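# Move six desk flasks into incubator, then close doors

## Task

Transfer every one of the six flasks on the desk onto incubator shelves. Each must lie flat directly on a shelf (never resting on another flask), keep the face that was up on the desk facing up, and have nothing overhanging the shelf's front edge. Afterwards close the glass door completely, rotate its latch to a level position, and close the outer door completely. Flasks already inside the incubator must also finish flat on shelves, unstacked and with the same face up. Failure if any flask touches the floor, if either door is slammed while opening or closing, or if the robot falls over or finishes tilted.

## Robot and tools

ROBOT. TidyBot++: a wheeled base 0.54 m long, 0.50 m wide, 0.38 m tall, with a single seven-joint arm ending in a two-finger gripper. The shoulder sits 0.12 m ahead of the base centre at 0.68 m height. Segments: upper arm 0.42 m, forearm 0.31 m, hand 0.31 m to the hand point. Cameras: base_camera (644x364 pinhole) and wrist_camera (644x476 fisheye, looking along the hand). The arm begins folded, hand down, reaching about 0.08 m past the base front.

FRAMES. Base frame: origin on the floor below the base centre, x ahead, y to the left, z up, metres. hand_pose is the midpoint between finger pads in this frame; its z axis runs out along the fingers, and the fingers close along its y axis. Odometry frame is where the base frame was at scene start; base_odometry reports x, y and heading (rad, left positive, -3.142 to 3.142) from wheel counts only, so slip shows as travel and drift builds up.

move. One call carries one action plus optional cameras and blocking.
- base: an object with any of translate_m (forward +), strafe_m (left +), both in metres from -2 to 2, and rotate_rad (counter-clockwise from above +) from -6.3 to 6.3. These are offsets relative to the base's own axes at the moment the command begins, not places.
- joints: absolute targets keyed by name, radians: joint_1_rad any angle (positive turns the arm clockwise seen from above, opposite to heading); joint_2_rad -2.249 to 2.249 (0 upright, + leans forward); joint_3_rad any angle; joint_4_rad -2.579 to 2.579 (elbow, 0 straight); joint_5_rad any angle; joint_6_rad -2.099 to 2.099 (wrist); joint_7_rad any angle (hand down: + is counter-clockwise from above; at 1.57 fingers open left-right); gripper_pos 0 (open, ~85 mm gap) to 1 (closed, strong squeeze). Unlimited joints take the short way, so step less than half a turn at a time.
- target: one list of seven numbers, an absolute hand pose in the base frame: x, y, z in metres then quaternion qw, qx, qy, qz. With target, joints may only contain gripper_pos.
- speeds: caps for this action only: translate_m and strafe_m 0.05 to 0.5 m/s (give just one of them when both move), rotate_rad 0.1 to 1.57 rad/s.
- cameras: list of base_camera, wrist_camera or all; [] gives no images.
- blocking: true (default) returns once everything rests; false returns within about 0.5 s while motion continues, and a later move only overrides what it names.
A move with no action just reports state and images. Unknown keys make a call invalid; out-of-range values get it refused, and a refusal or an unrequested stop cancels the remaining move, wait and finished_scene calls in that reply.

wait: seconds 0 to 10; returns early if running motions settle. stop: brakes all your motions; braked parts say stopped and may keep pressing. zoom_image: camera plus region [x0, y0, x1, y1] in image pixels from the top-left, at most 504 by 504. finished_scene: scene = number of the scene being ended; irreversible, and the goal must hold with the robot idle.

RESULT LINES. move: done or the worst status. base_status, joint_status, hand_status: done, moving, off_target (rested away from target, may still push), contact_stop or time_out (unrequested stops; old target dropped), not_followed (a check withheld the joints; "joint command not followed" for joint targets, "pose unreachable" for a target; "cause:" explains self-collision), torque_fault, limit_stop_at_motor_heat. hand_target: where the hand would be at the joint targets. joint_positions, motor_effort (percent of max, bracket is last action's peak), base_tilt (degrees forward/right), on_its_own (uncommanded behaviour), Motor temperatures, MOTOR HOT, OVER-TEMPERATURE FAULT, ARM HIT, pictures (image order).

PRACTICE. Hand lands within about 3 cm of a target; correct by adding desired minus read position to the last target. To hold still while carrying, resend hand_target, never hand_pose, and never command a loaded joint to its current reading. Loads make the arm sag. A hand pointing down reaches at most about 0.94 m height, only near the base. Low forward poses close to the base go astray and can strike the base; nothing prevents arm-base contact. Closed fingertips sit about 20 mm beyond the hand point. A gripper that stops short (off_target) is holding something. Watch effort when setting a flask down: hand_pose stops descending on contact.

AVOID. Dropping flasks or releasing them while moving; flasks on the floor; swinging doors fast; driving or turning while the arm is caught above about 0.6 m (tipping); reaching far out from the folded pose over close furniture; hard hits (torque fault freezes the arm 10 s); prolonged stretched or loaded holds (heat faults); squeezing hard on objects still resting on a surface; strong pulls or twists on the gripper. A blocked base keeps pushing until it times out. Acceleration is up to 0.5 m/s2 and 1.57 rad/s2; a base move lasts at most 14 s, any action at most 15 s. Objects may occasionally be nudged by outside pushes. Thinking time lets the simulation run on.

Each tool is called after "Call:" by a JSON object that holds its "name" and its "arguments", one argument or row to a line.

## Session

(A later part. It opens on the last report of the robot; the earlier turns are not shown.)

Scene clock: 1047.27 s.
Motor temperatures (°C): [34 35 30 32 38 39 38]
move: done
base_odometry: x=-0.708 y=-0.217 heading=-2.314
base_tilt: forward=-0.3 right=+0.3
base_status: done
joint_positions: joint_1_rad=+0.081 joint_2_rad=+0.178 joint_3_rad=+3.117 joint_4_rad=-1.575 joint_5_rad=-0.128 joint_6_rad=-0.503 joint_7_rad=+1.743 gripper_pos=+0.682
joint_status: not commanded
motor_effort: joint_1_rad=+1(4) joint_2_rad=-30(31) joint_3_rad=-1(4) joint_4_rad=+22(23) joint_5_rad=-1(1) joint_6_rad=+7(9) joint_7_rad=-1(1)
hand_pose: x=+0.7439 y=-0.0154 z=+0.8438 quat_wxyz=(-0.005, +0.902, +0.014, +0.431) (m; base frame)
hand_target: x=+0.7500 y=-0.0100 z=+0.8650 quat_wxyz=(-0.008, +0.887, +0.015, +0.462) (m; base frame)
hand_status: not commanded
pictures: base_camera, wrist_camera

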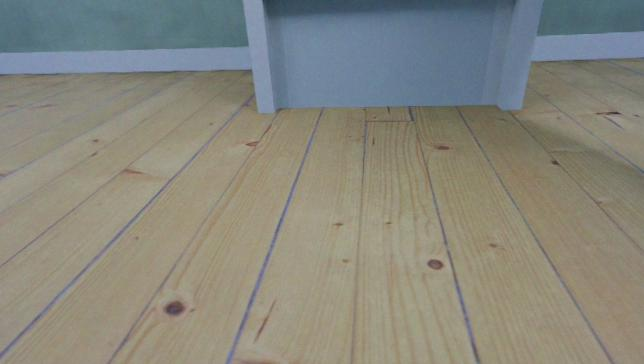

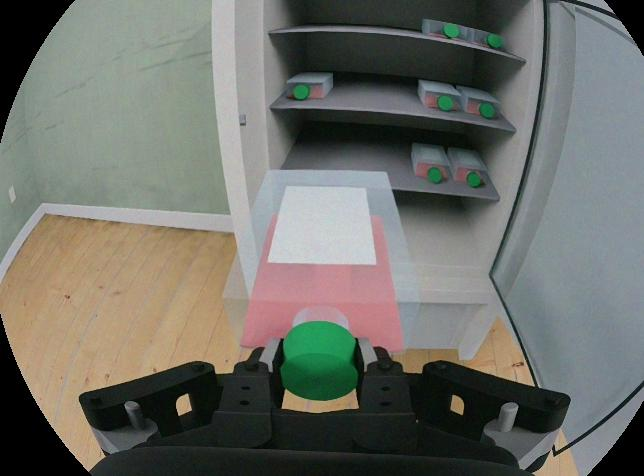

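Call:
{"name": "move", "arguments": {
  "base": {"translate_m":0.25,"strafe_m":-0.03,"rotate_rad":0.012},
  "target": [0.75,0.0,0.865,-0.004,0.8788,0.0077,0.4772],
  "speeds": {"translate_m":0.25}
}}

Scene clock: 1065.20 s.
Motor temperatures (°C): [34 35 29 32 38 39 38]
move: done
base_odometry: x=-0.900 y=-0.381 heading=-2.303
base_tilt: forward=-0.3 right=+0.3
base_status: done
joint_positions: joint_1_rad=+0.031 joint_2_rad=+0.165 joint_3_rad=+3.118 joint_4_rad=-1.609 joint_5_rad=-0.098 joint_6_rad=-0.430 joint_7_rad=+1.701 gripper_pos=+0.682
joint_status: not commanded
motor_effort: joint_1_rad=+0(4) joint_2_rad=-30(34) joint_3_rad=-1(3) joint_4_rad=+22(24) joint_5_rad=-1(1) joint_6_rad=+8(9) joint_7_rad=-1(1)
hand_pose: x=+0.7471 y=+0.0088 z=+0.8500 quat_wxyz=(-0.009, +0.891, +0.023, +0.453) (m; base frame)
hand_target: x=+0.7500 y=+0.0000 z=+0.8650 quat_wxyz=(-0.004, +0.879, +0.008, +0.477) (m; base frame)
hand_status: done (0.018 m and 3.6 deg from the pose sent, 0.027 m and 5.9 deg at the start)
pictures: base_camera, wrist_camera

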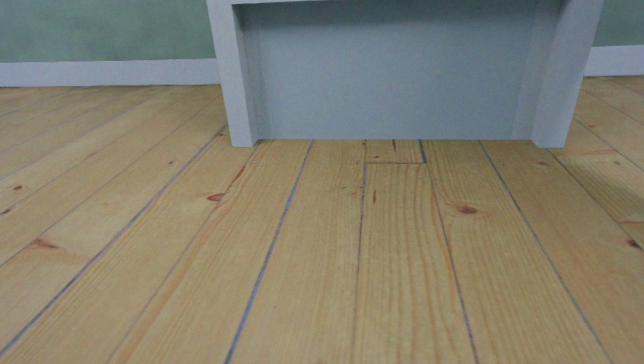

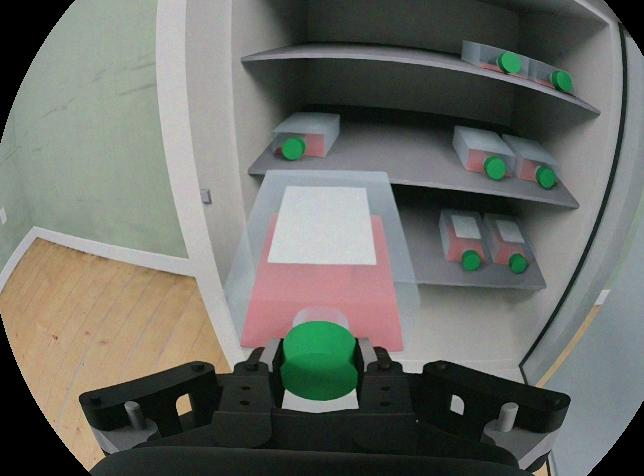

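Call:
{"name": "move", "arguments": {
  "base": {"translate_m":0.315},
  "target": [0.75,-0.03,0.865,0.0083,0.8787,-0.0153,0.4771],
  "speeds": {"translate_m":0.12}
}}

Scene clock: 1078.73 s.
Motor temperatures (°C): [34 35 29 32 38 39 38]
move: done
base_odometry: x=-1.110 y=-0.615 heading=-2.303
base_tilt: forward=-0.3 right=+0.3
base_status: done
joint_positions: joint_1_rad=+0.038 joint_2_rad=+0.162 joint_3_rad=+3.141 joint_4_rad=-1.609 joint_5_rad=-0.098 joint_6_rad=-0.428 joint_7_rad=+1.701 gripper_pos=+0.682
joint_status: not commanded
motor_effort: joint_1_rad=+0(3) joint_2_rad=-29(35) joint_3_rad=-1(2) joint_4_rad=+22(24) joint_5_rad=+0(1) joint_6_rad=+8(9) joint_7_rad=-1(1)
hand_pose: x=+0.7471 y=-0.0096 z=+0.8519 quat_wxyz=(+0.000, +0.891, +0.011, +0.455) (m; base frame)
hand_target: x=+0.7500 y=-0.0300 z=+0.8650 quat_wxyz=(+0.008, +0.879, -0.015, +0.477) (m; base frame)
hand_status: done (0.024 m and 4.3 deg from the pose sent, 0.042 m and 5.7 deg at the start)
pictures: base_camera, wrist_camera

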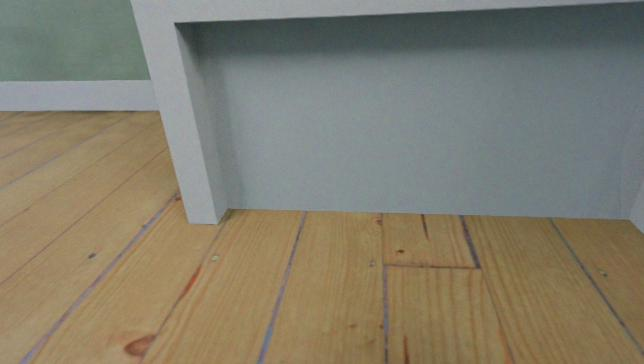

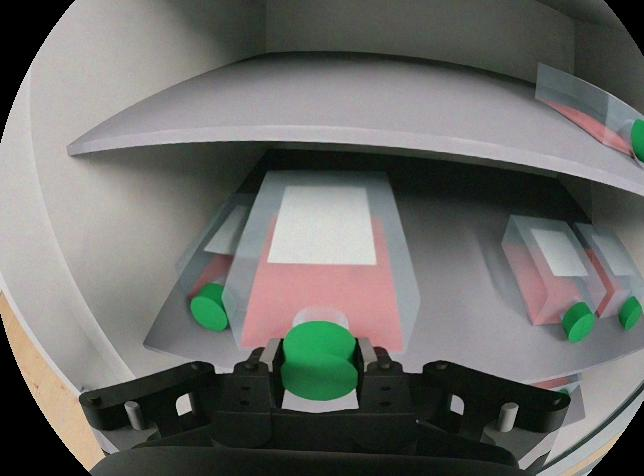

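Call:
{"name": "move", "arguments": {
  "target": [0.80,-0.03,0.85,0.0083,0.8830,-0.0155,0.4693],
  "cameras": []
}}

Call:
{"name": "move", "arguments": {
  "target": [0.835,-0.03,0.825,0.0083,0.8830,-0.0155,0.4693],
  "cameras": ["wrist_camera"]
}}

Call:
{"name": "move", "arguments": {
  "target": [0.838,-0.03,0.795,0.0083,0.8900,-0.0155,0.4560],
  "cameras": ["wrist_camera"]
}}

Scene clock: 1086.90 s.
Motor temperatures (°C): [34 35 29 32 38 39 38]
move: done
base_odometry: x=-1.110 y=-0.615 heading=-2.303
base_tilt: forward=-0.2 right=+0.3
base_status: not commanded
joint_positions: joint_1_rad=+0.038 joint_2_rad=+0.268 joint_3_rad=+3.141 joint_4_rad=-1.519 joint_5_rad=-0.094 joint_6_rad=-0.428 joint_7_rad=+1.693 gripper_pos=+0.682
joint_status: not commanded
motor_effort: joint_1_rad=+1(2) joint_2_rad=-33(36) joint_3_rad=-1(2) joint_4_rad=+22(23) joint_5_rad=-1(1) joint_6_rad=+7(9) joint_7_rad=-1(1)
hand_pose: x=+0.7866 y=-0.0117 z=+0.8336 quat_wxyz=(-0.001, +0.894, +0.009, +0.448) (m; base frame)
hand_target: x=+0.8000 y=-0.0300 z=+0.8500 quat_wxyz=(+0.008, +0.883, -0.015, +0.469) (m; base frame)
hand_status: done (0.028 m and 4.0 deg from the pose sent, 0.057 m and 3.7 deg at the start)
pictures: none
No camera images: "cameras" was empty.

Scene clock: 1087.80 s.
Motor temperatures (°C): [34 35 29 32 38 39 38]
move: done
base_odometry: x=-1.110 y=-0.615 heading=-2.303
base_tilt: forward=-0.3 right=+0.2
base_status: not commanded
joint_positions: joint_1_rad=+0.038 joint_2_rad=+0.343 joint_3_rad=+3.141 joint_4_rad=-1.457 joint_5_rad=-0.089 joint_6_rad=-0.398 joint_7_rad=+1.684 gripper_pos=+0.682
joint_status: not commanded
motor_effort: joint_1_rad=+0(1) joint_2_rad=-34(37) joint_3_rad=+0(2) joint_4_rad=+21(23) joint_5_rad=+0(1) joint_6_rad=+7(9) joint_7_rad=+0(1)
hand_pose: x=+0.8189 y=-0.0143 z=+0.8244 quat_wxyz=(+0.000, +0.890, +0.005, +0.455) (m; base frame)
hand_target: x=+0.8350 y=-0.0300 z=+0.8250 quat_wxyz=(+0.008, +0.883, -0.015, +0.469) (m; base frame)
hand_status: done (0.022 m and 3.1 deg from the pose sent, 0.052 m and 4.0 deg at the start)
pictures: wrist_camera

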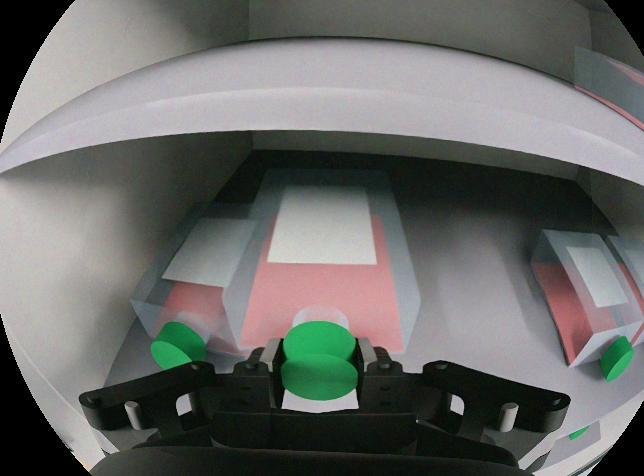

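Scene clock: 1088.87 s.
Motor temperatures (°C): [34 35 29 32 38 39 38]
move: done
base_odometry: x=-1.110 y=-0.615 heading=-2.303
base_tilt: forward=-0.2 right=+0.3
base_status: not commanded
joint_positions: joint_1_rad=+0.038 joint_2_rad=+0.395 joint_3_rad=+3.141 joint_4_rad=-1.457 joint_5_rad=-0.083 joint_6_rad=-0.368 joint_7_rad=+1.681 gripper_pos=+0.682
joint_status: not commanded
motor_effort: joint_1_rad=+1(2) joint_2_rad=-38(40) joint_3_rad=-1(3) joint_4_rad=+22(23) joint_5_rad=+0(1) joint_6_rad=+8(9) joint_7_rad=-1(1)
hand_pose: x=+0.8310 y=-0.0162 z=+0.7951 quat_wxyz=(+0.002, +0.895, +0.004, +0.445) (m; base frame)
hand_target: x=+0.8380 y=-0.0300 z=+0.7950 quat_wxyz=(+0.008, +0.890, -0.016, +0.456) (m; base frame)
hand_status: done (0.015 m and 2.8 deg from the pose sent, 0.038 m and 2.5 deg at the start)
pictures: wrist_camera

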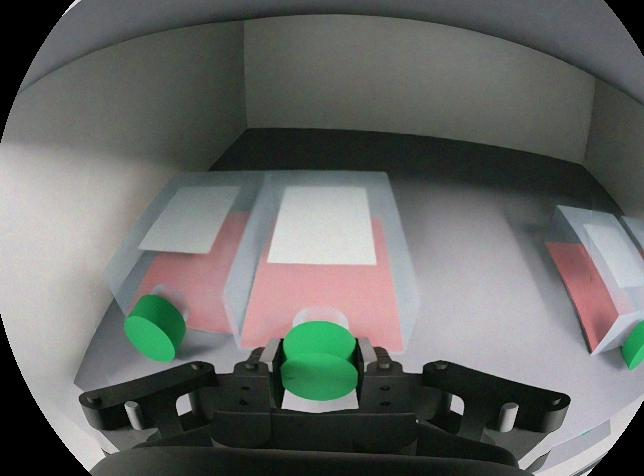

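Call:
{"name": "move", "arguments": {
  "target": [0.838,-0.044,0.785,0.0083,0.8900,-0.0155,0.4560],
  "cameras": []
}}

Call:
{"name": "move", "arguments": {
  "target": [0.838,-0.044,0.773,0.0083,0.8900,-0.0155,0.4560],
  "cameras": ["wrist_camera"]
}}

Scene clock: 1097.20 s.
Motor temperatures (°C): [34 35 29 32 38 39 38]
move: done
base_odometry: x=-1.110 y=-0.615 heading=-2.303
base_tilt: forward=-0.3 right=+0.3
base_status: not commanded
joint_positions: joint_1_rad=+0.093 joint_2_rad=+0.398 joint_3_rad=+3.114 joint_4_rad=-1.459 joint_5_rad=-0.083 joint_6_rad=-0.356 joint_7_rad=+1.681 gripper_pos=+0.682
joint_status: not commanded
motor_effort: joint_1_rad=+1(2) joint_2_rad=-38(39) joint_3_rad=-2(3) joint_4_rad=+22(23) joint_5_rad=-1(1) joint_6_rad=+8(8) joint_7_rad=-1(1)
hand_pose: x=+0.8316 y=-0.0391 z=+0.7950 quat_wxyz=(+0.005, +0.894, -0.012, +0.449) (m; base frame)
hand_target: x=+0.8380 y=-0.0440 z=+0.7850 quat_wxyz=(+0.008, +0.890, -0.016, +0.456) (m; base frame)
hand_status: done (0.013 m and 1.1 deg from the pose sent, 0.030 m and 2.8 deg at the start)
pictures: none
No camera images: "cameras" was empty.

Scene clock: 1097.87 s.
Motor temperatures (°C): [34 35 29 32 38 39 38]
move: done
base_odometry: x=-1.110 y=-0.615 heading=-2.303
base_tilt: forward=-0.3 right=+0.2
base_status: not commanded
joint_positions: joint_1_rad=+0.094 joint_2_rad=+0.404 joint_3_rad=+3.111 joint_4_rad=-1.483 joint_5_rad=-0.083 joint_6_rad=-0.319 joint_7_rad=+1.681 gripper_pos=+0.682
joint_status: not commanded
motor_effort: joint_1_rad=+1(1) joint_2_rad=-36(39) joint_3_rad=-1(2) joint_4_rad=+20(23) joint_5_rad=-1(1) joint_6_rad=+7(8) joint_7_rad=-1(1)
hand_pose: x=+0.8325 y=-0.0392 z=+0.7871 quat_wxyz=(+0.005, +0.892, -0.012, +0.452) (m; base frame)
hand_target: x=+0.8380 y=-0.0440 z=+0.7730 quat_wxyz=(+0.008, +0.890, -0.016, +0.456) (m; base frame)
hand_status: done (0.016 m and 0.7 deg from the pose sent, 0.023 m and 1.1 deg at the start)
pictures: wrist_camera

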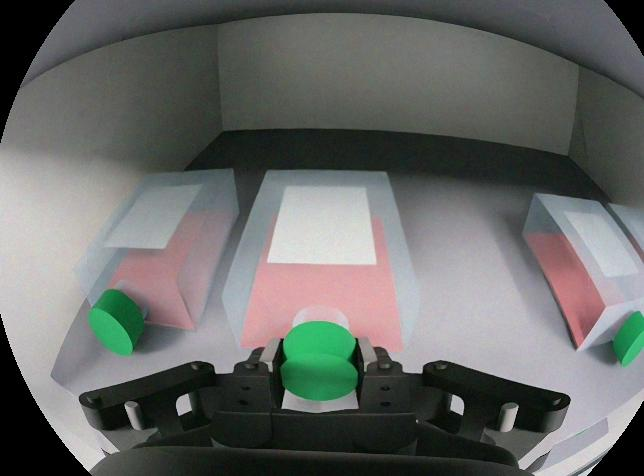

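Call:
{"name": "move", "arguments": {
  "joints": {"gripper_pos":0.45},
  "cameras": ["wrist_camera"]
}}

Call:
{"name": "move", "arguments": {
  "base": {"translate_m":-0.25},
  "speeds": {"translate_m":0.12},
  "cameras": ["wrist_camera"]
}}

Scene clock: 1102.23 s.
Motor temperatures (°C): [34 35 29 32 38 39 38]
move: done
base_odometry: x=-1.110 y=-0.615 heading=-2.303
base_tilt: forward=-0.3 right=+0.2
base_status: not commanded
joint_positions: joint_1_rad=+0.094 joint_2_rad=+0.405 joint_3_rad=+3.111 joint_4_rad=-1.483 joint_5_rad=-0.083 joint_6_rad=-0.319 joint_7_rad=+1.681 gripper_pos=+0.450
joint_status: all done
motor_effort: joint_1_rad=+0(2) joint_2_rad=-37(38) joint_3_rad=+0(2) joint_4_rad=+21(22) joint_5_rad=+0(1) joint_6_rad=+7(8) joint_7_rad=-1(1)
hand_pose: x=+0.8326 y=-0.0393 z=+0.7866 quat_wxyz=(+0.005, +0.892, -0.012, +0.452) (m; base frame)
hand_target: x=+0.8380 y=-0.0440 z=+0.7730 quat_wxyz=(+0.008, +0.890, -0.016, +0.456) (m; base frame)
hand_status: not commanded
pictures: wrist_camera

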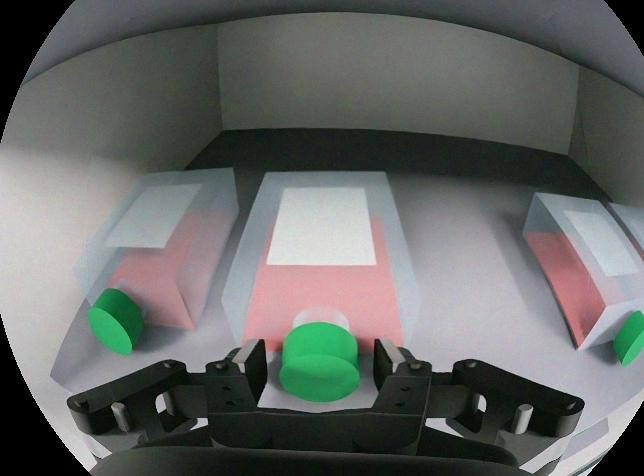

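Scene clock: 1104.90 s.
Motor temperatures (°C): [34 35 29 32 38 39 38]
move: done
base_odometry: x=-0.943 y=-0.429 heading=-2.303
base_tilt: forward=-0.3 right=+0.3
base_status: done
joint_positions: joint_1_rad=+0.096 joint_2_rad=+0.411 joint_3_rad=+3.111 joint_4_rad=-1.484 joint_5_rad=-0.083 joint_6_rad=-0.312 joint_7_rad=+1.681 gripper_pos=+0.450
joint_status: not commanded
motor_effort: joint_1_rad=-1(3) joint_2_rad=-38(39) joint_3_rad=-1(3) joint_4_rad=+21(22) joint_5_rad=+0(1) joint_6_rad=+7(8) joint_7_rad=-1(1)
hand_pose: x=+0.8343 y=-0.0405 z=+0.7835 quat_wxyz=(+0.005, +0.892, -0.013, +0.452) (m; base frame)
hand_target: x=+0.8380 y=-0.0440 z=+0.7730 quat_wxyz=(+0.008, +0.890, -0.016, +0.456) (m; base frame)
hand_status: not commanded
pictures: wrist_camera

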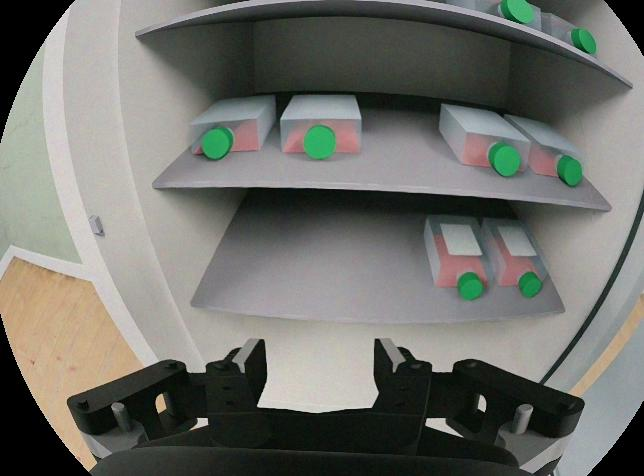

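Call:
{"name": "move", "arguments": {
  "base": {"translate_m":-0.45},
  "target": [0.68,0.05,1.02,-0.0802,0.8735,0.1540,0.4547],
  "joints": {"gripper_pos":0},
  "cameras": []
}}

Call:
{"name": "move", "arguments": {
  "base": {"strafe_m":1.06},
  "cameras": []
}}

Call:
{"name": "move", "arguments": {
  "base": {"rotate_rad":2.343},
  "cameras": []
}}

Call:
{"name": "move", "arguments": {
  "base": {"translate_m":0.5}
}}

Scene clock: 1137.47 s.
Motor temperatures (°C): [34 35 29 32 38 40 38]
move: done
base_odometry: x=-0.643 y=-0.095 heading=-2.303
base_tilt: forward=-0.3 right=+0.3
base_status: done
joint_positions: joint_1_rad=+0.096 joint_2_rad=+0.040 joint_3_rad=+3.153 joint_4_rad=-1.213 joint_5_rad=-0.404 joint_6_rad=-0.971 joint_7_rad=+2.027 gripper_pos=+0.000
joint_status: all done
motor_effort: joint_1_rad=+1(2) joint_2_rad=-24(43) joint_3_rad=-1(2) joint_4_rad=+21(23) joint_5_rad=-2(3) joint_6_rad=+7(8) joint_7_rad=-1(1)
hand_pose: x=+0.6830 y=+0.0422 z=+1.0309 quat_wxyz=(-0.070, +0.870, +0.125, +0.472) (m; base frame)
hand_target: x=+0.6800 y=+0.0500 z=+1.0200 quat_wxyz=(-0.080, +0.874, +0.154, +0.455) (m; base frame)
hand_status: done (0.014 m and 4.1 deg from the pose sent, 0.296 m and 21.7 deg at the start)
pictures: none
No camera images: "cameras" was empty.

Scene clock: 1140.43 s.
Motor temperatures (°C): [34 35 29 32 38 40 38]
move: done
base_odometry: x=+0.146 y=-0.803 heading=-2.303
base_tilt: forward=-0.3 right=+0.3
base_status: done
joint_positions: joint_1_rad=+0.093 joint_2_rad=+0.041 joint_3_rad=+3.163 joint_4_rad=-1.213 joint_5_rad=-0.410 joint_6_rad=-0.974 joint_7_rad=+2.028 gripper_pos=+0.000
joint_status: not commanded
motor_effort: joint_1_rad=+1(3) joint_2_rad=-24(24) joint_3_rad=-1(3) joint_4_rad=+20(21) joint_5_rad=-3(3) joint_6_rad=+6(8) joint_7_rad=-1(1)
hand_pose: x=+0.6832 y=+0.0402 z=+1.0303 quat_wxyz=(-0.071, +0.871, +0.122, +0.471) (m; base frame)
hand_target: x=+0.6800 y=+0.0500 z=+1.0200 quat_wxyz=(-0.080, +0.874, +0.154, +0.455) (m; base frame)
hand_status: not commanded
pictures: none
No camera images: "cameras" was empty.

Scene clock: 1143.23 s.
Motor temperatures (°C): [34 35 29 32 38 39 38]
move: done
base_odometry: x=+0.146 y=-0.803 heading=+0.039
base_tilt: forward=-0.2 right=+0.2
base_status: done
joint_positions: joint_1_rad=+0.091 joint_2_rad=+0.052 joint_3_rad=+3.167 joint_4_rad=-1.213 joint_5_rad=-0.412 joint_6_rad=-0.974 joint_7_rad=+2.028 gripper_pos=+0.000
joint_status: not commanded
motor_effort: joint_1_rad=+0(4) joint_2_rad=-25(28) joint_3_rad=-1(4) joint_4_rad=+21(22) joint_5_rad=-3(4) joint_6_rad=+7(7) joint_7_rad=-1(1)
hand_pose: x=+0.6872 y=+0.0394 z=+1.0240 quat_wxyz=(-0.073, +0.873, +0.120, +0.466) (m; base frame)
hand_target: x=+0.6800 y=+0.0500 z=+1.0200 quat_wxyz=(-0.080, +0.874, +0.154, +0.455) (m; base frame)
hand_status: not commanded
pictures: none
No camera images: "cameras" was empty.

Scene clock: 1145.60 s.
Motor temperatures (°C): [34 35 29 32 38 39 38]
move: done
base_odometry: x=+0.646 y=-0.783 heading=+0.040
base_tilt: forward=-0.2 right=+0.3
base_status: done
joint_positions: joint_1_rad=+0.091 joint_2_rad=+0.058 joint_3_rad=+3.167 joint_4_rad=-1.213 joint_5_rad=-0.413 joint_6_rad=-0.976 joint_7_rad=+2.028 gripper_pos=+0.000
joint_status: not commanded
motor_effort: joint_1_rad=+0(2) joint_2_rad=-24(29) joint_3_rad=-1(2) joint_4_rad=+20(23) joint_5_rad=-3(3) joint_6_rad=+6(7) joint_7_rad=-1(1)
hand_pose: x=+0.6889 y=+0.0394 z=+1.0203 quat_wxyz=(-0.074, +0.875, +0.120, +0.463) (m; base frame)
hand_target: x=+0.6800 y=+0.0500 z=+1.0200 quat_wxyz=(-0.080, +0.874, +0.154, +0.455) (m; base frame)
hand_status: not commanded
pictures: base_camera, wrist_camera

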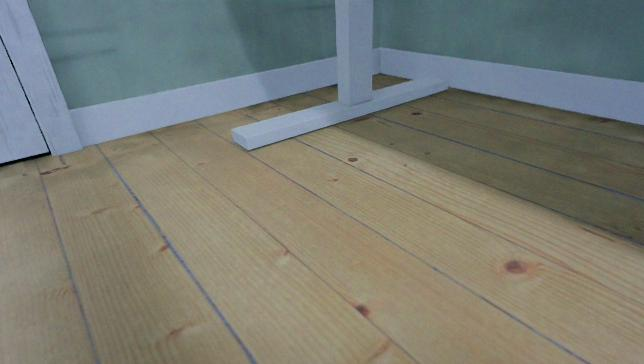

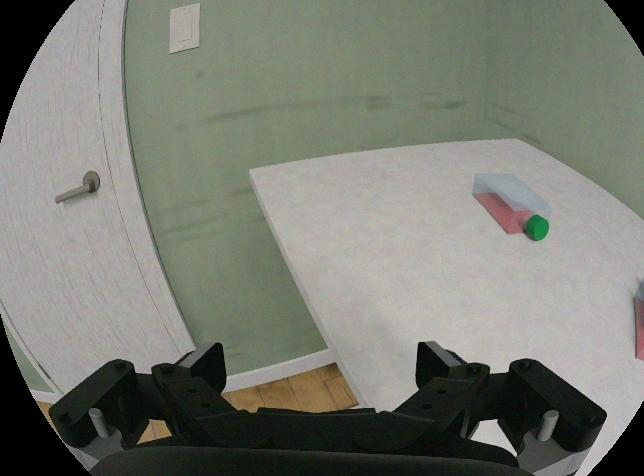

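Call:
{"name": "move", "arguments": {
  "base": {"translate_m":0.17,"strafe_m":-0.07},
  "target": [0.765,-0.145,0.975,-0.0881,0.8707,0.1692,0.4532],
  "cameras": ["wrist_camera"]
}}

Scene clock: 1158.40 s.
Motor temperatures (°C): [34 35 29 32 38 39 38]
move: done
base_odometry: x=+0.818 y=-0.846 heading=+0.041
base_tilt: forward=-0.3 right=+0.3
base_status: done
joint_positions: joint_1_rad=+0.638 joint_2_rad=+0.424 joint_3_rad=+2.928 joint_4_rad=-0.880 joint_5_rad=-0.568 joint_6_rad=-1.151 joint_7_rad=+2.376 gripper_pos=+0.000
joint_status: not commanded
motor_effort: joint_1_rad=+1(3) joint_2_rad=-36(41) joint_3_rad=-3(6) joint_4_rad=+19(22) joint_5_rad=-5(5) joint_6_rad=+5(7) joint_7_rad=-1(1)
hand_pose: x=+0.7685 y=-0.1644 z=+0.9693 quat_wxyz=(-0.068, +0.881, +0.126, +0.450) (m; base frame)
hand_target: x=+0.7650 y=-0.1450 z=+0.9750 quat_wxyz=(-0.088, +0.871, +0.169, +0.453) (m; base frame)
hand_status: done (0.021 m and 5.5 deg from the pose sent, 0.205 m and 6.0 deg at the start)
pictures: wrist_camera

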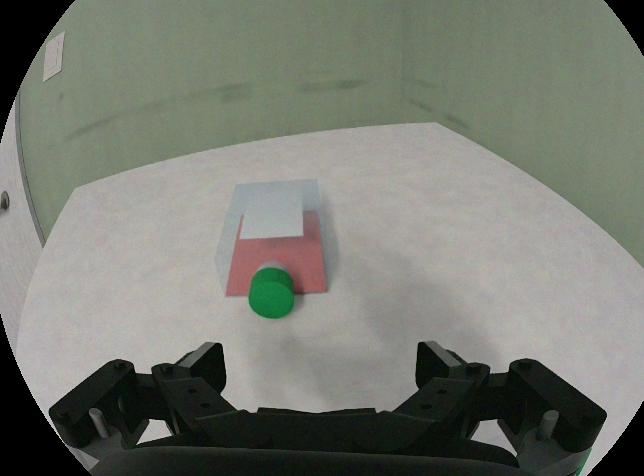

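Call:
{"name": "move", "arguments": {
  "target": [0.815,-0.095,0.945,-0.0881,0.8707,0.1692,0.4532],
  "cameras": ["wrist_camera"]
}}

Scene clock: 1167.57 s.
Motor temperatures (°C): [34 35 29 32 38 39 38]
move: done
base_odometry: x=+0.818 y=-0.846 heading=+0.041
base_tilt: forward=-0.2 right=+0.3
base_status: not commanded
joint_positions: joint_1_rad=+0.529 joint_2_rad=+0.464 joint_3_rad=+2.885 joint_4_rad=-0.880 joint_5_rad=-0.555 joint_6_rad=-1.102 joint_7_rad=+2.378 gripper_pos=+0.000
joint_status: not commanded
motor_effort: joint_1_rad=+1(4) joint_2_rad=-37(38) joint_3_rad=-3(5) joint_4_rad=+19(21) joint_5_rad=-5(5) joint_6_rad=+6(6) joint_7_rad=-1(1)
hand_pose: x=+0.8023 y=-0.0871 z=+0.9556 quat_wxyz=(-0.101, +0.869, +0.174, +0.451) (m; base frame)
hand_target: x=+0.8150 y=-0.0950 z=+0.9450 quat_wxyz=(-0.088, +0.871, +0.169, +0.453) (m; base frame)
hand_status: done (0.018 m and 1.6 deg from the pose sent, 0.087 m and 5.5 deg at the start)
pictures: wrist_camera

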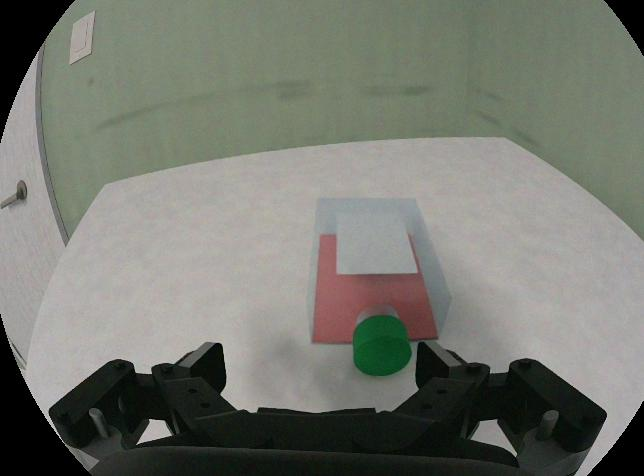

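Call:
{"name": "move", "arguments": {
  "target": [0.858,-0.118,0.918,-0.0850,0.8715,0.1632,0.4540],
  "cameras": ["wrist_camera"]
}}

Scene clock: 1177.23 s.
Motor temperatures (°C): [34 35 30 32 38 39 38]
move: done
base_odometry: x=+0.818 y=-0.846 heading=+0.041
base_tilt: forward=-0.2 right=+0.3
base_status: not commanded
joint_positions: joint_1_rad=+0.528 joint_2_rad=+0.586 joint_3_rad=+2.851 joint_4_rad=-0.776 joint_5_rad=-0.499 joint_6_rad=-1.097 joint_7_rad=+2.378 gripper_pos=+0.000
joint_status: not commanded
motor_effort: joint_1_rad=+1(4) joint_2_rad=-36(43) joint_3_rad=-5(10) joint_4_rad=+20(26) joint_5_rad=-5(7) joint_6_rad=+5(6) joint_7_rad=-1(1)
hand_pose: x=+0.8399 y=-0.1090 z=+0.9235 quat_wxyz=(-0.099, +0.872, +0.175, +0.446) (m; base frame)
hand_target: x=+0.8580 y=-0.1180 z=+0.9180 quat_wxyz=(-0.085, +0.872, +0.163, +0.454) (m; base frame)
hand_status: done (0.021 m and 2.3 deg from the pose sent, 0.074 m and 2.3 deg at the start)
pictures: wrist_camera

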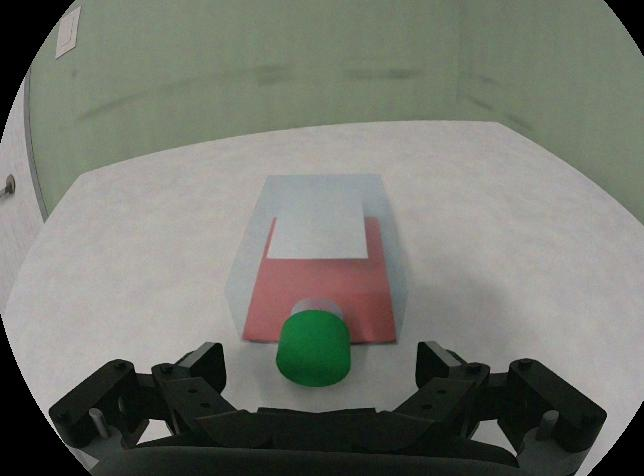

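Call:
{"name": "move", "arguments": {
  "target": [0.873,-0.109,0.915,-0.0850,0.8715,0.1632,0.4540],
  "cameras": ["wrist_camera"]
}}

Call:
{"name": "move", "arguments": {
  "joints": {"gripper_pos":1},
  "cameras": []
}}

Call:
{"name": "move", "arguments": {
  "target": [0.873,-0.109,1.0,-0.0850,0.8715,0.1632,0.4540],
  "cameras": ["wrist_camera"]
}}

Scene clock: 1183.53 s.
Motor temperatures (°C): [34 35 30 32 38 39 38]
move: off_target
base_odometry: x=+0.818 y=-0.846 heading=+0.041
base_tilt: forward=-0.3 right=+0.3
base_status: not commanded
joint_positions: joint_1_rad=+0.500 joint_2_rad=+0.590 joint_3_rad=+2.850 joint_4_rad=-0.723 joint_5_rad=-0.470 joint_6_rad=-1.097 joint_7_rad=+2.374 gripper_pos=+0.000
joint_status: not commanded
motor_effort: joint_1_rad=+0(2) joint_2_rad=-35(36) joint_3_rad=-4(6) joint_4_rad=+20(21) joint_5_rad=-5(5) joint_6_rad=+6(6) joint_7_rad=+0(1)
hand_pose: x=+0.8481 y=-0.1014 z=+0.9425 quat_wxyz=(-0.083, +0.864, +0.189, +0.459) (m; base frame)
hand_target: x=+0.8730 y=-0.1090 z=+0.9150 quat_wxyz=(-0.085, +0.872, +0.163, +0.454) (m; base frame)
hand_status: off_target (0.038 m and 3.1 deg from the pose sent, 0.034 m and 2.3 deg at the start)
pictures: wrist_camera

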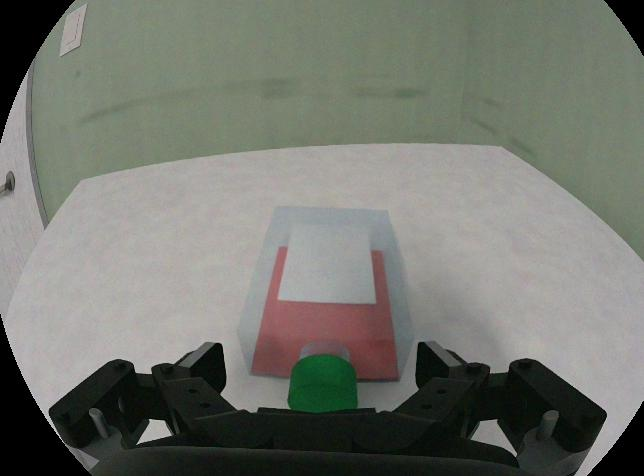

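Scene clock: 1184.63 s.
Motor temperatures (°C): [34 35 30 32 38 39 38]
move: done
base_odometry: x=+0.818 y=-0.846 heading=+0.041
base_tilt: forward=-0.2 right=+0.3
base_status: not commanded
joint_positions: joint_1_rad=+0.499 joint_2_rad=+0.591 joint_3_rad=+2.847 joint_4_rad=-0.705 joint_5_rad=-0.469 joint_6_rad=-1.087 joint_7_rad=+2.374 gripper_pos=+0.999
joint_status: all done
motor_effort: joint_1_rad=+1(3) joint_2_rad=-29(41) joint_3_rad=-4(6) joint_4_rad=+17(20) joint_5_rad=-4(5) joint_6_rad=+4(6) joint_7_rad=-1(1)
hand_pose: x=+0.8519 y=-0.1030 z=+0.9534 quat_wxyz=(-0.078, +0.859, +0.189, +0.469) (m; base frame)
hand_target: x=+0.8730 y=-0.1090 z=+0.9150 quat_wxyz=(-0.085, +0.872, +0.163, +0.454) (m; base frame)
hand_status: not commanded
pictures: none
No camera images: "cameras" was empty.

Scene clock: 1195.43 s.
Motor temperatures (°C): [34 35 30 32 38 39 38]
move: time_out
base_odometry: x=+0.818 y=-0.846 heading=+0.041
base_tilt: forward=-0.2 right=+0.2
base_status: not commanded
joint_positions: joint_1_rad=+0.290 joint_2_rad=+0.641 joint_3_rad=+2.903 joint_4_rad=-0.054 joint_5_rad=-0.381 joint_6_rad=-1.374 joint_7_rad=+2.161 gripper_pos=+0.999
joint_status: not commanded
motor_effort: joint_1_rad=+1(21) joint_2_rad=-39(69) joint_3_rad=-3(8) joint_4_rad=+15(24) joint_5_rad=-3(9) joint_6_rad=+8(9) joint_7_rad=-1(1)
hand_pose: x=+0.8214 y=-0.0185 z=+1.1492 quat_wxyz=(-0.051, +0.794, +0.229, +0.561) (m; base frame)
hand_target: x=+0.8233 y=-0.0190 z=+1.1443 quat_wxyz=(-0.050, +0.797, +0.229, +0.557) (m; base frame)
hand_status: time_out (0.182 m and 17.4 deg from the pose sent, 0.052 m and 3.8 deg at the start)
pictures: wrist_camera

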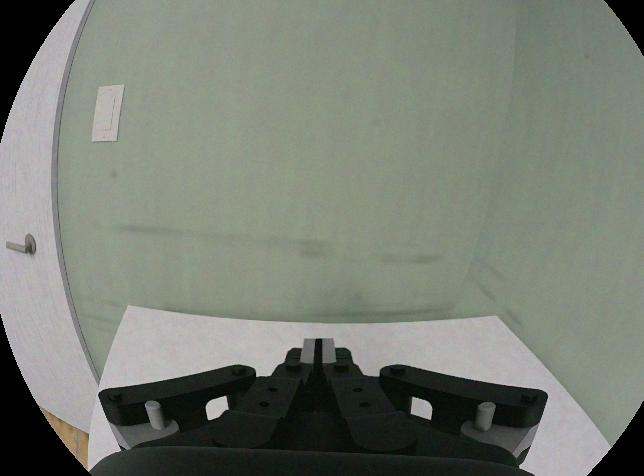

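Call:
{"name": "move", "arguments": {
  "target": [0.70,-0.10,1.03,-0.0802,0.8735,0.1540,0.4547],
  "joints": {"gripper_pos":0},
  "cameras": []
}}

Call:
{"name": "move", "arguments": {
  "base": {"translate_m":0.11,"strafe_m":0.08},
  "speeds": {"translate_m":0.2},
  "cameras": []
}}

Call:
{"name": "move", "arguments": {
  "target": [0.67,-0.19,0.985,-0.0850,0.8715,0.1632,0.4540]
}}

Scene clock: 1217.53 s.
Motor temperatures (°C): [34 36 30 31 38 39 38]
move: done
base_odometry: x=+0.818 y=-0.846 heading=+0.041
base_tilt: forward=-0.3 right=+0.3
base_status: not commanded
joint_positions: joint_1_rad=+0.511 joint_2_rad=+0.264 joint_3_rad=+3.082 joint_4_rad=-0.925 joint_5_rad=-0.638 joint_6_rad=-1.331 joint_7_rad=+2.309 gripper_pos=+0.000
joint_status: all done
motor_effort: joint_1_rad=+1(2) joint_2_rad=-29(40) joint_3_rad=-1(4) joint_4_rad=+19(20) joint_5_rad=-5(5) joint_6_rad=+5(8) joint_7_rad=-1(1)
hand_pose: x=+0.6995 y=-0.0868 z=+1.0106 quat_wxyz=(-0.102, +0.890, +0.148, +0.420) (m; base frame)
hand_target: x=+0.7000 y=-0.1000 z=+1.0300 quat_wxyz=(-0.080, +0.874, +0.154, +0.455) (m; base frame)
hand_status: done (0.023 m and 5.1 deg from the pose sent, 0.189 m and 17.8 deg at the start)
pictures: none
No camera images: "cameras" was empty.

Scene clock: 1218.93 s.
Motor temperatures (°C): [34 36 30 31 38 39 38]
move: done
base_odometry: x=+0.925 y=-0.762 heading=+0.041
base_tilt: forward=-0.2 right=+0.3
base_status: done
joint_positions: joint_1_rad=+0.522 joint_2_rad=+0.257 joint_3_rad=+3.088 joint_4_rad=-0.926 joint_5_rad=-0.643 joint_6_rad=-1.329 joint_7_rad=+2.310 gripper_pos=+0.000
joint_status: not commanded
motor_effort: joint_1_rad=+0(3) joint_2_rad=-29(31) joint_3_rad=-1(3) joint_4_rad=+19(20) joint_5_rad=-5(5) joint_6_rad=+5(6) joint_7_rad=-1(1)
hand_pose: x=+0.6969 y=-0.0938 z=+1.0147 quat_wxyz=(-0.097, +0.889, +0.142, +0.424) (m; base frame)
hand_target: x=+0.7000 y=-0.1000 z=+1.0300 quat_wxyz=(-0.080, +0.874, +0.154, +0.455) (m; base frame)
hand_status: not commanded
pictures: none
No camera images: "cameras" was empty.

Scene clock: 1220.50 s.
Motor temperatures (°C): [34 36 30 31 38 39 38]
move: done
base_odometry: x=+0.925 y=-0.762 heading=+0.041
base_tilt: forward=-0.2 right=+0.3
base_status: not commanded
joint_positions: joint_1_rad=+0.747 joint_2_rad=+0.263 joint_3_rad=+3.094 joint_4_rad=-1.013 joint_5_rad=-0.789 joint_6_rad=-1.329 joint_7_rad=+2.583 gripper_pos=+0.000
joint_status: not commanded
motor_effort: joint_1_rad=+1(3) joint_2_rad=-30(31) joint_3_rad=-1(4) joint_4_rad=+18(20) joint_5_rad=-6(6) joint_6_rad=+4(5) joint_7_rad=+0(1)
hand_pose: x=+0.6702 y=-0.1885 z=+1.0007 quat_wxyz=(-0.070, +0.876, +0.146, +0.455) (m; base frame)
hand_target: x=+0.6700 y=-0.1900 z=+0.9850 quat_wxyz=(-0.085, +0.872, +0.163, +0.454) (m; base frame)
hand_status: done (0.016 m and 2.7 deg from the pose sent, 0.104 m and 4.9 deg at the start)
pictures: base_camera, wrist_camera

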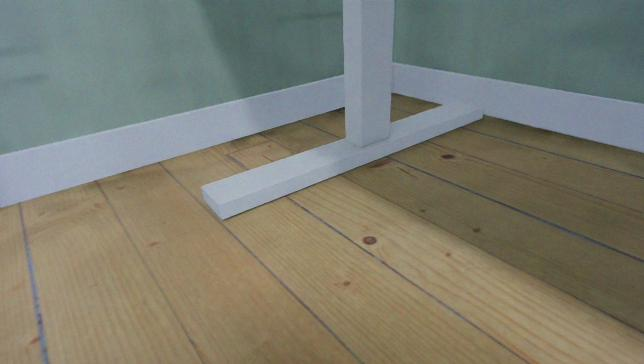

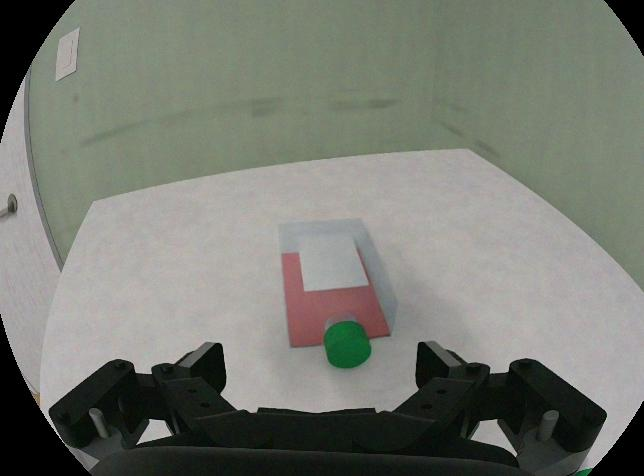

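Call:
{"name": "move", "arguments": {
  "target": [0.72,-0.182,0.94,-0.0920,0.8700,0.1767,0.4517],
  "cameras": ["wrist_camera"]
}}

Scene clock: 1226.73 s.
Motor temperatures (°C): [34 35 30 31 38 39 38]
move: done
base_odometry: x=+0.925 y=-0.762 heading=+0.041
base_tilt: forward=-0.2 right=+0.3
base_status: not commanded
joint_positions: joint_1_rad=+0.748 joint_2_rad=+0.362 joint_3_rad=+2.991 joint_4_rad=-1.035 joint_5_rad=-0.790 joint_6_rad=-1.265 joint_7_rad=+2.604 gripper_pos=+0.000
joint_status: not commanded
motor_effort: joint_1_rad=+1(3) joint_2_rad=-33(36) joint_3_rad=-3(4) joint_4_rad=+20(20) joint_5_rad=-6(7) joint_6_rad=+3(5) joint_7_rad=-1(1)
hand_pose: x=+0.7121 y=-0.1705 z=+0.9542 quat_wxyz=(-0.117, +0.872, +0.158, +0.448) (m; base frame)
hand_target: x=+0.7200 y=-0.1820 z=+0.9400 quat_wxyz=(-0.092, +0.870, +0.177, +0.452) (m; base frame)
hand_status: done (0.020 m and 3.6 deg from the pose sent, 0.079 m and 4.4 deg at the start)
pictures: wrist_camera

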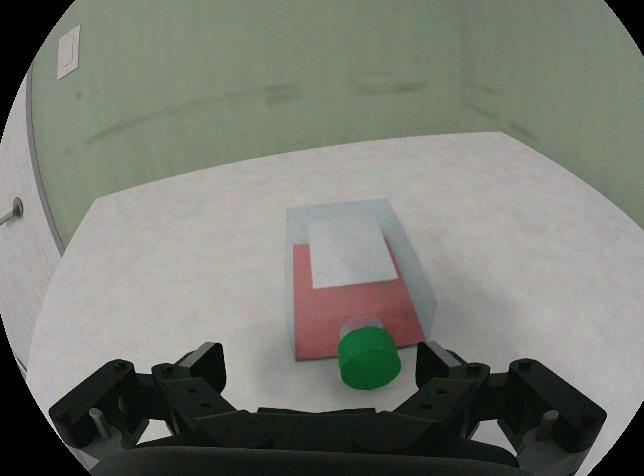

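Call:
{"name": "move", "arguments": {
  "target": [0.742,-0.196,0.918,-0.067,0.869,0.193,0.4540],
  "cameras": ["wrist_camera"]
}}

Scene clock: 1238.43 s.
Motor temperatures (°C): [34 35 30 31 38 39 38]
move: done
base_odometry: x=+0.925 y=-0.762 heading=+0.041
base_tilt: forward=-0.2 right=+0.3
base_status: not commanded
joint_positions: joint_1_rad=+0.754 joint_2_rad=+0.405 joint_3_rad=+2.931 joint_4_rad=-1.035 joint_5_rad=-0.762 joint_6_rad=-1.187 joint_7_rad=+2.654 gripper_pos=+0.000
joint_status: not commanded
motor_effort: joint_1_rad=+0(2) joint_2_rad=-35(36) joint_3_rad=-3(5) joint_4_rad=+20(20) joint_5_rad=-6(6) joint_6_rad=+3(4) joint_7_rad=-1(1)
hand_pose: x=+0.7365 y=-0.1746 z=+0.9395 quat_wxyz=(-0.102, +0.865, +0.175, +0.459) (m; base frame)
hand_target: x=+0.7420 y=-0.1960 z=+0.9180 quat_wxyz=(-0.067, +0.868, +0.193, +0.453) (m; base frame)
hand_status: done (0.031 m and 4.6 deg from the pose sent, 0.053 m and 7.0 deg at the start)
pictures: wrist_camera

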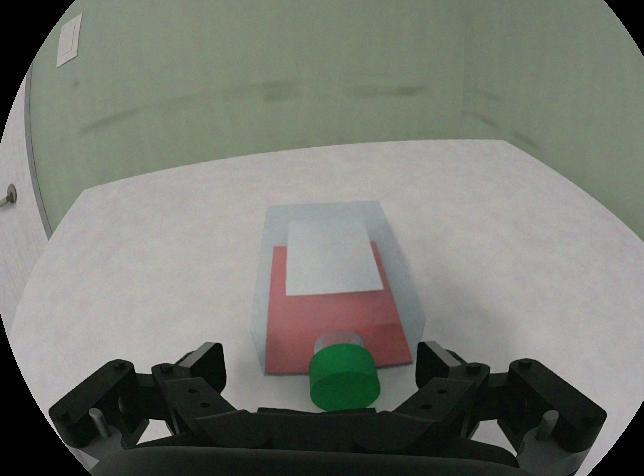

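Call:
{"name": "move", "arguments": {
  "target": [0.750,-0.204,0.895,-0.060,0.872,0.193,0.446],
  "cameras": ["wrist_camera"]
}}

Scene clock: 1243.37 s.
Motor temperatures (°C): [34 35 30 31 38 39 38]
move: done
base_odometry: x=+0.925 y=-0.762 heading=+0.041
base_tilt: forward=-0.2 right=+0.2
base_status: not commanded
joint_positions: joint_1_rad=+0.759 joint_2_rad=+0.430 joint_3_rad=+2.904 joint_4_rad=-1.051 joint_5_rad=-0.733 joint_6_rad=-1.140 joint_7_rad=+2.670 gripper_pos=+0.000
joint_status: not commanded
motor_effort: joint_1_rad=+0(2) joint_2_rad=-35(37) joint_3_rad=-4(5) joint_4_rad=+19(21) joint_5_rad=-6(6) joint_6_rad=+3(4) joint_7_rad=-1(1)
hand_pose: x=+0.7470 y=-0.1824 z=+0.9206 quat_wxyz=(-0.093, +0.868, +0.174, +0.456) (m; base frame)
hand_target: x=+0.7500 y=-0.2040 z=+0.8950 quat_wxyz=(-0.060, +0.872, +0.193, +0.446) (m; base frame)
hand_status: done (0.034 m and 4.5 deg from the pose sent, 0.055 m and 5.5 deg at the start)
pictures: wrist_camera

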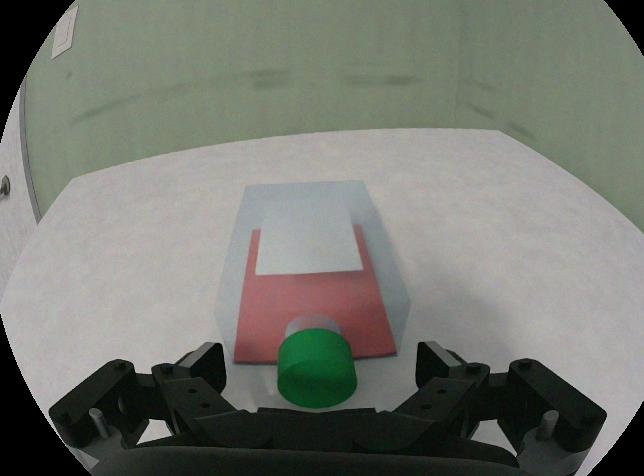

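Call:
{"name": "move", "arguments": {
  "joints": {"gripper_pos":1},
  "cameras": ["wrist_camera"]
}}

Call:
{"name": "move", "arguments": {
  "target": [0.74,-0.195,0.98,-0.060,0.872,0.193,0.446],
  "cameras": ["wrist_camera"]
}}

Scene clock: 1249.23 s.
Motor temperatures (°C): [34 35 30 31 38 39 38]
move: off_target
base_odometry: x=+0.925 y=-0.762 heading=+0.041
base_tilt: forward=-0.3 right=+0.3
base_status: not commanded
joint_positions: joint_1_rad=+0.759 joint_2_rad=+0.430 joint_3_rad=+2.904 joint_4_rad=-1.051 joint_5_rad=-0.733 joint_6_rad=-1.139 joint_7_rad=+2.671 gripper_pos=+0.684
joint_status: gripper_pos off_target (ended at +0.684, target +1.000)
motor_effort: joint_1_rad=+0(1) joint_2_rad=-33(36) joint_3_rad=-4(5) joint_4_rad=+18(20) joint_5_rad=-4(6) joint_6_rad=+3(4) joint_7_rad=+0(1)
hand_pose: x=+0.7472 y=-0.1825 z=+0.9207 quat_wxyz=(-0.093, +0.868, +0.174, +0.456) (m; base frame)
hand_target: x=+0.7500 y=-0.2040 z=+0.8950 quat_wxyz=(-0.060, +0.872, +0.193, +0.446) (m; base frame)
hand_status: not commanded
pictures: wrist_camera

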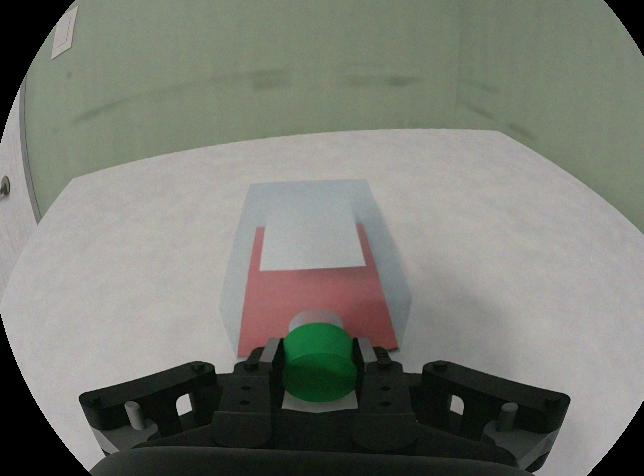

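Scene clock: 1250.60 s.
Motor temperatures (°C): [34 35 30 31 38 39 38]
move: done
base_odometry: x=+0.925 y=-0.762 heading=+0.041
base_tilt: forward=-0.3 right=+0.2
base_status: not commanded
joint_positions: joint_1_rad=+0.759 joint_2_rad=+0.447 joint_3_rad=+2.904 joint_4_rad=-0.812 joint_5_rad=-0.660 joint_6_rad=-1.250 joint_7_rad=+2.611 gripper_pos=+0.684
joint_status: not commanded
motor_effort: joint_1_rad=+0(2) joint_2_rad=-36(39) joint_3_rad=-4(5) joint_4_rad=+20(22) joint_5_rad=-6(7) joint_6_rad=+5(6) joint_7_rad=-1(1)
hand_pose: x=+0.7456 y=-0.2015 z=+0.9910 quat_wxyz=(-0.047, +0.857, +0.202, +0.473) (m; base frame)
hand_target: x=+0.7400 y=-0.1950 z=+0.9800 quat_wxyz=(-0.060, +0.872, +0.193, +0.446) (m; base frame)
hand_status: done (0.014 m and 4.0 deg from the pose sent, 0.061 m and 4.5 deg at the start)
pictures: wrist_camera

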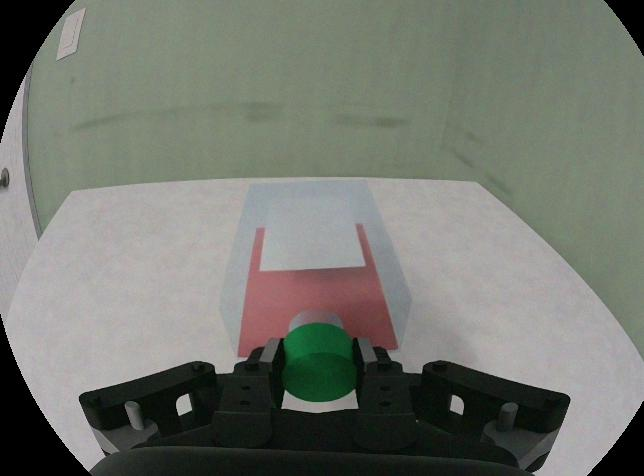

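Call:
{"name": "move", "arguments": {
  "base": {"translate_m":-0.6},
  "speeds": {"translate_m":0.35},
  "cameras": []
}}

Call:
{"name": "move", "arguments": {
  "base": {"rotate_rad":-2.344},
  "speeds": {"rotate_rad":0.8},
  "target": [0.75,-0.03,0.85,0.0083,0.8787,-0.0153,0.4771],
  "cameras": []
}}

Call:
{"name": "move", "arguments": {
  "base": {"translate_m":0.134,"strafe_m":-1.182},
  "speeds": {"strafe_m":0.4}
}}

Scene clock: 1266.47 s.
Motor temperatures (°C): [34 36 30 31 38 39 38]
move: done
base_odometry: x=+0.325 y=-0.786 heading=+0.041
base_tilt: forward=-0.3 right=+0.3
base_status: done
joint_positions: joint_1_rad=+0.753 joint_2_rad=+0.451 joint_3_rad=+2.904 joint_4_rad=-0.811 joint_5_rad=-0.656 joint_6_rad=-1.254 joint_7_rad=+2.611 gripper_pos=+0.684
joint_status: not commanded
motor_effort: joint_1_rad=+1(3) joint_2_rad=-37(41) joint_3_rad=-5(5) joint_4_rad=+19(21) joint_5_rad=-6(6) joint_6_rad=+5(6) joint_7_rad=-1(1)
hand_pose: x=+0.7469 y=-0.1982 z=+0.9877 quat_wxyz=(-0.050, +0.857, +0.205, +0.470) (m; base frame)
hand_target: x=+0.7400 y=-0.1950 z=+0.9800 quat_wxyz=(-0.060, +0.872, +0.193, +0.446) (m; base frame)
hand_status: not commanded
pictures: none
No camera images: "cameras" was empty.

Scene clock: 1270.27 s.
Motor temperatures (°C): [34 36 30 31 38 39 38]
move: done
base_odometry: x=+0.325 y=-0.786 heading=-2.302
base_tilt: forward=-0.3 right=+0.3
base_status: done
joint_positions: joint_1_rad=+0.061 joint_2_rad=+0.174 joint_3_rad=+3.142 joint_4_rad=-1.654 joint_5_rad=-0.115 joint_6_rad=-0.351 joint_7_rad=+1.723 gripper_pos=+0.684
joint_status: not commanded
motor_effort: joint_1_rad=+1(7) joint_2_rad=-30(37) joint_3_rad=-1(5) joint_4_rad=+23(25) joint_5_rad=+0(6) joint_6_rad=+8(9) joint_7_rad=-1(1)
hand_pose: x=+0.7511 y=-0.0246 z=+0.8393 quat_wxyz=(+0.007, +0.886, +0.002, +0.464) (m; base frame)
hand_target: x=+0.7500 y=-0.0300 z=+0.8500 quat_wxyz=(+0.008, +0.879, -0.015, +0.477) (m; base frame)
hand_status: done (0.012 m and 2.6 deg from the pose sent, 0.217 m and 26.3 deg at the start)
pictures: none
No camera images: "cameras" was empty.

Scene clock: 1274.27 s.
Motor temperatures (°C): [34 36 30 31 38 39 38]
move: done
base_odometry: x=-0.644 y=-0.096 heading=-2.304
base_tilt: forward=-0.3 right=+0.3
base_status: done
joint_positions: joint_1_rad=+0.057 joint_2_rad=+0.174 joint_3_rad=+3.142 joint_4_rad=-1.654 joint_5_rad=-0.115 joint_6_rad=-0.351 joint_7_rad=+1.723 gripper_pos=+0.684
joint_status: not commanded
motor_effort: joint_1_rad=+1(5) joint_2_rad=-30(31) joint_3_rad=-1(3) joint_4_rad=+23(23) joint_5_rad=-1(1) joint_6_rad=+8(9) joint_7_rad=-1(1)
hand_pose: x=+0.7512 y=-0.0226 z=+0.8393 quat_wxyz=(+0.006, +0.886, +0.003, +0.464) (m; base frame)
hand_target: x=+0.7500 y=-0.0300 z=+0.8500 quat_wxyz=(+0.008, +0.879, -0.015, +0.477) (m; base frame)
hand_status: not commanded
pictures: base_camera, wrist_camera

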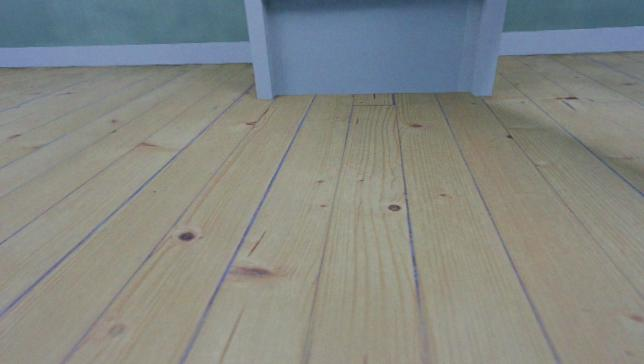

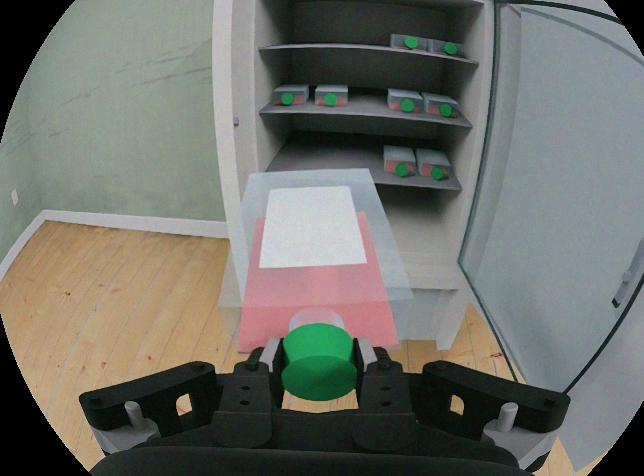

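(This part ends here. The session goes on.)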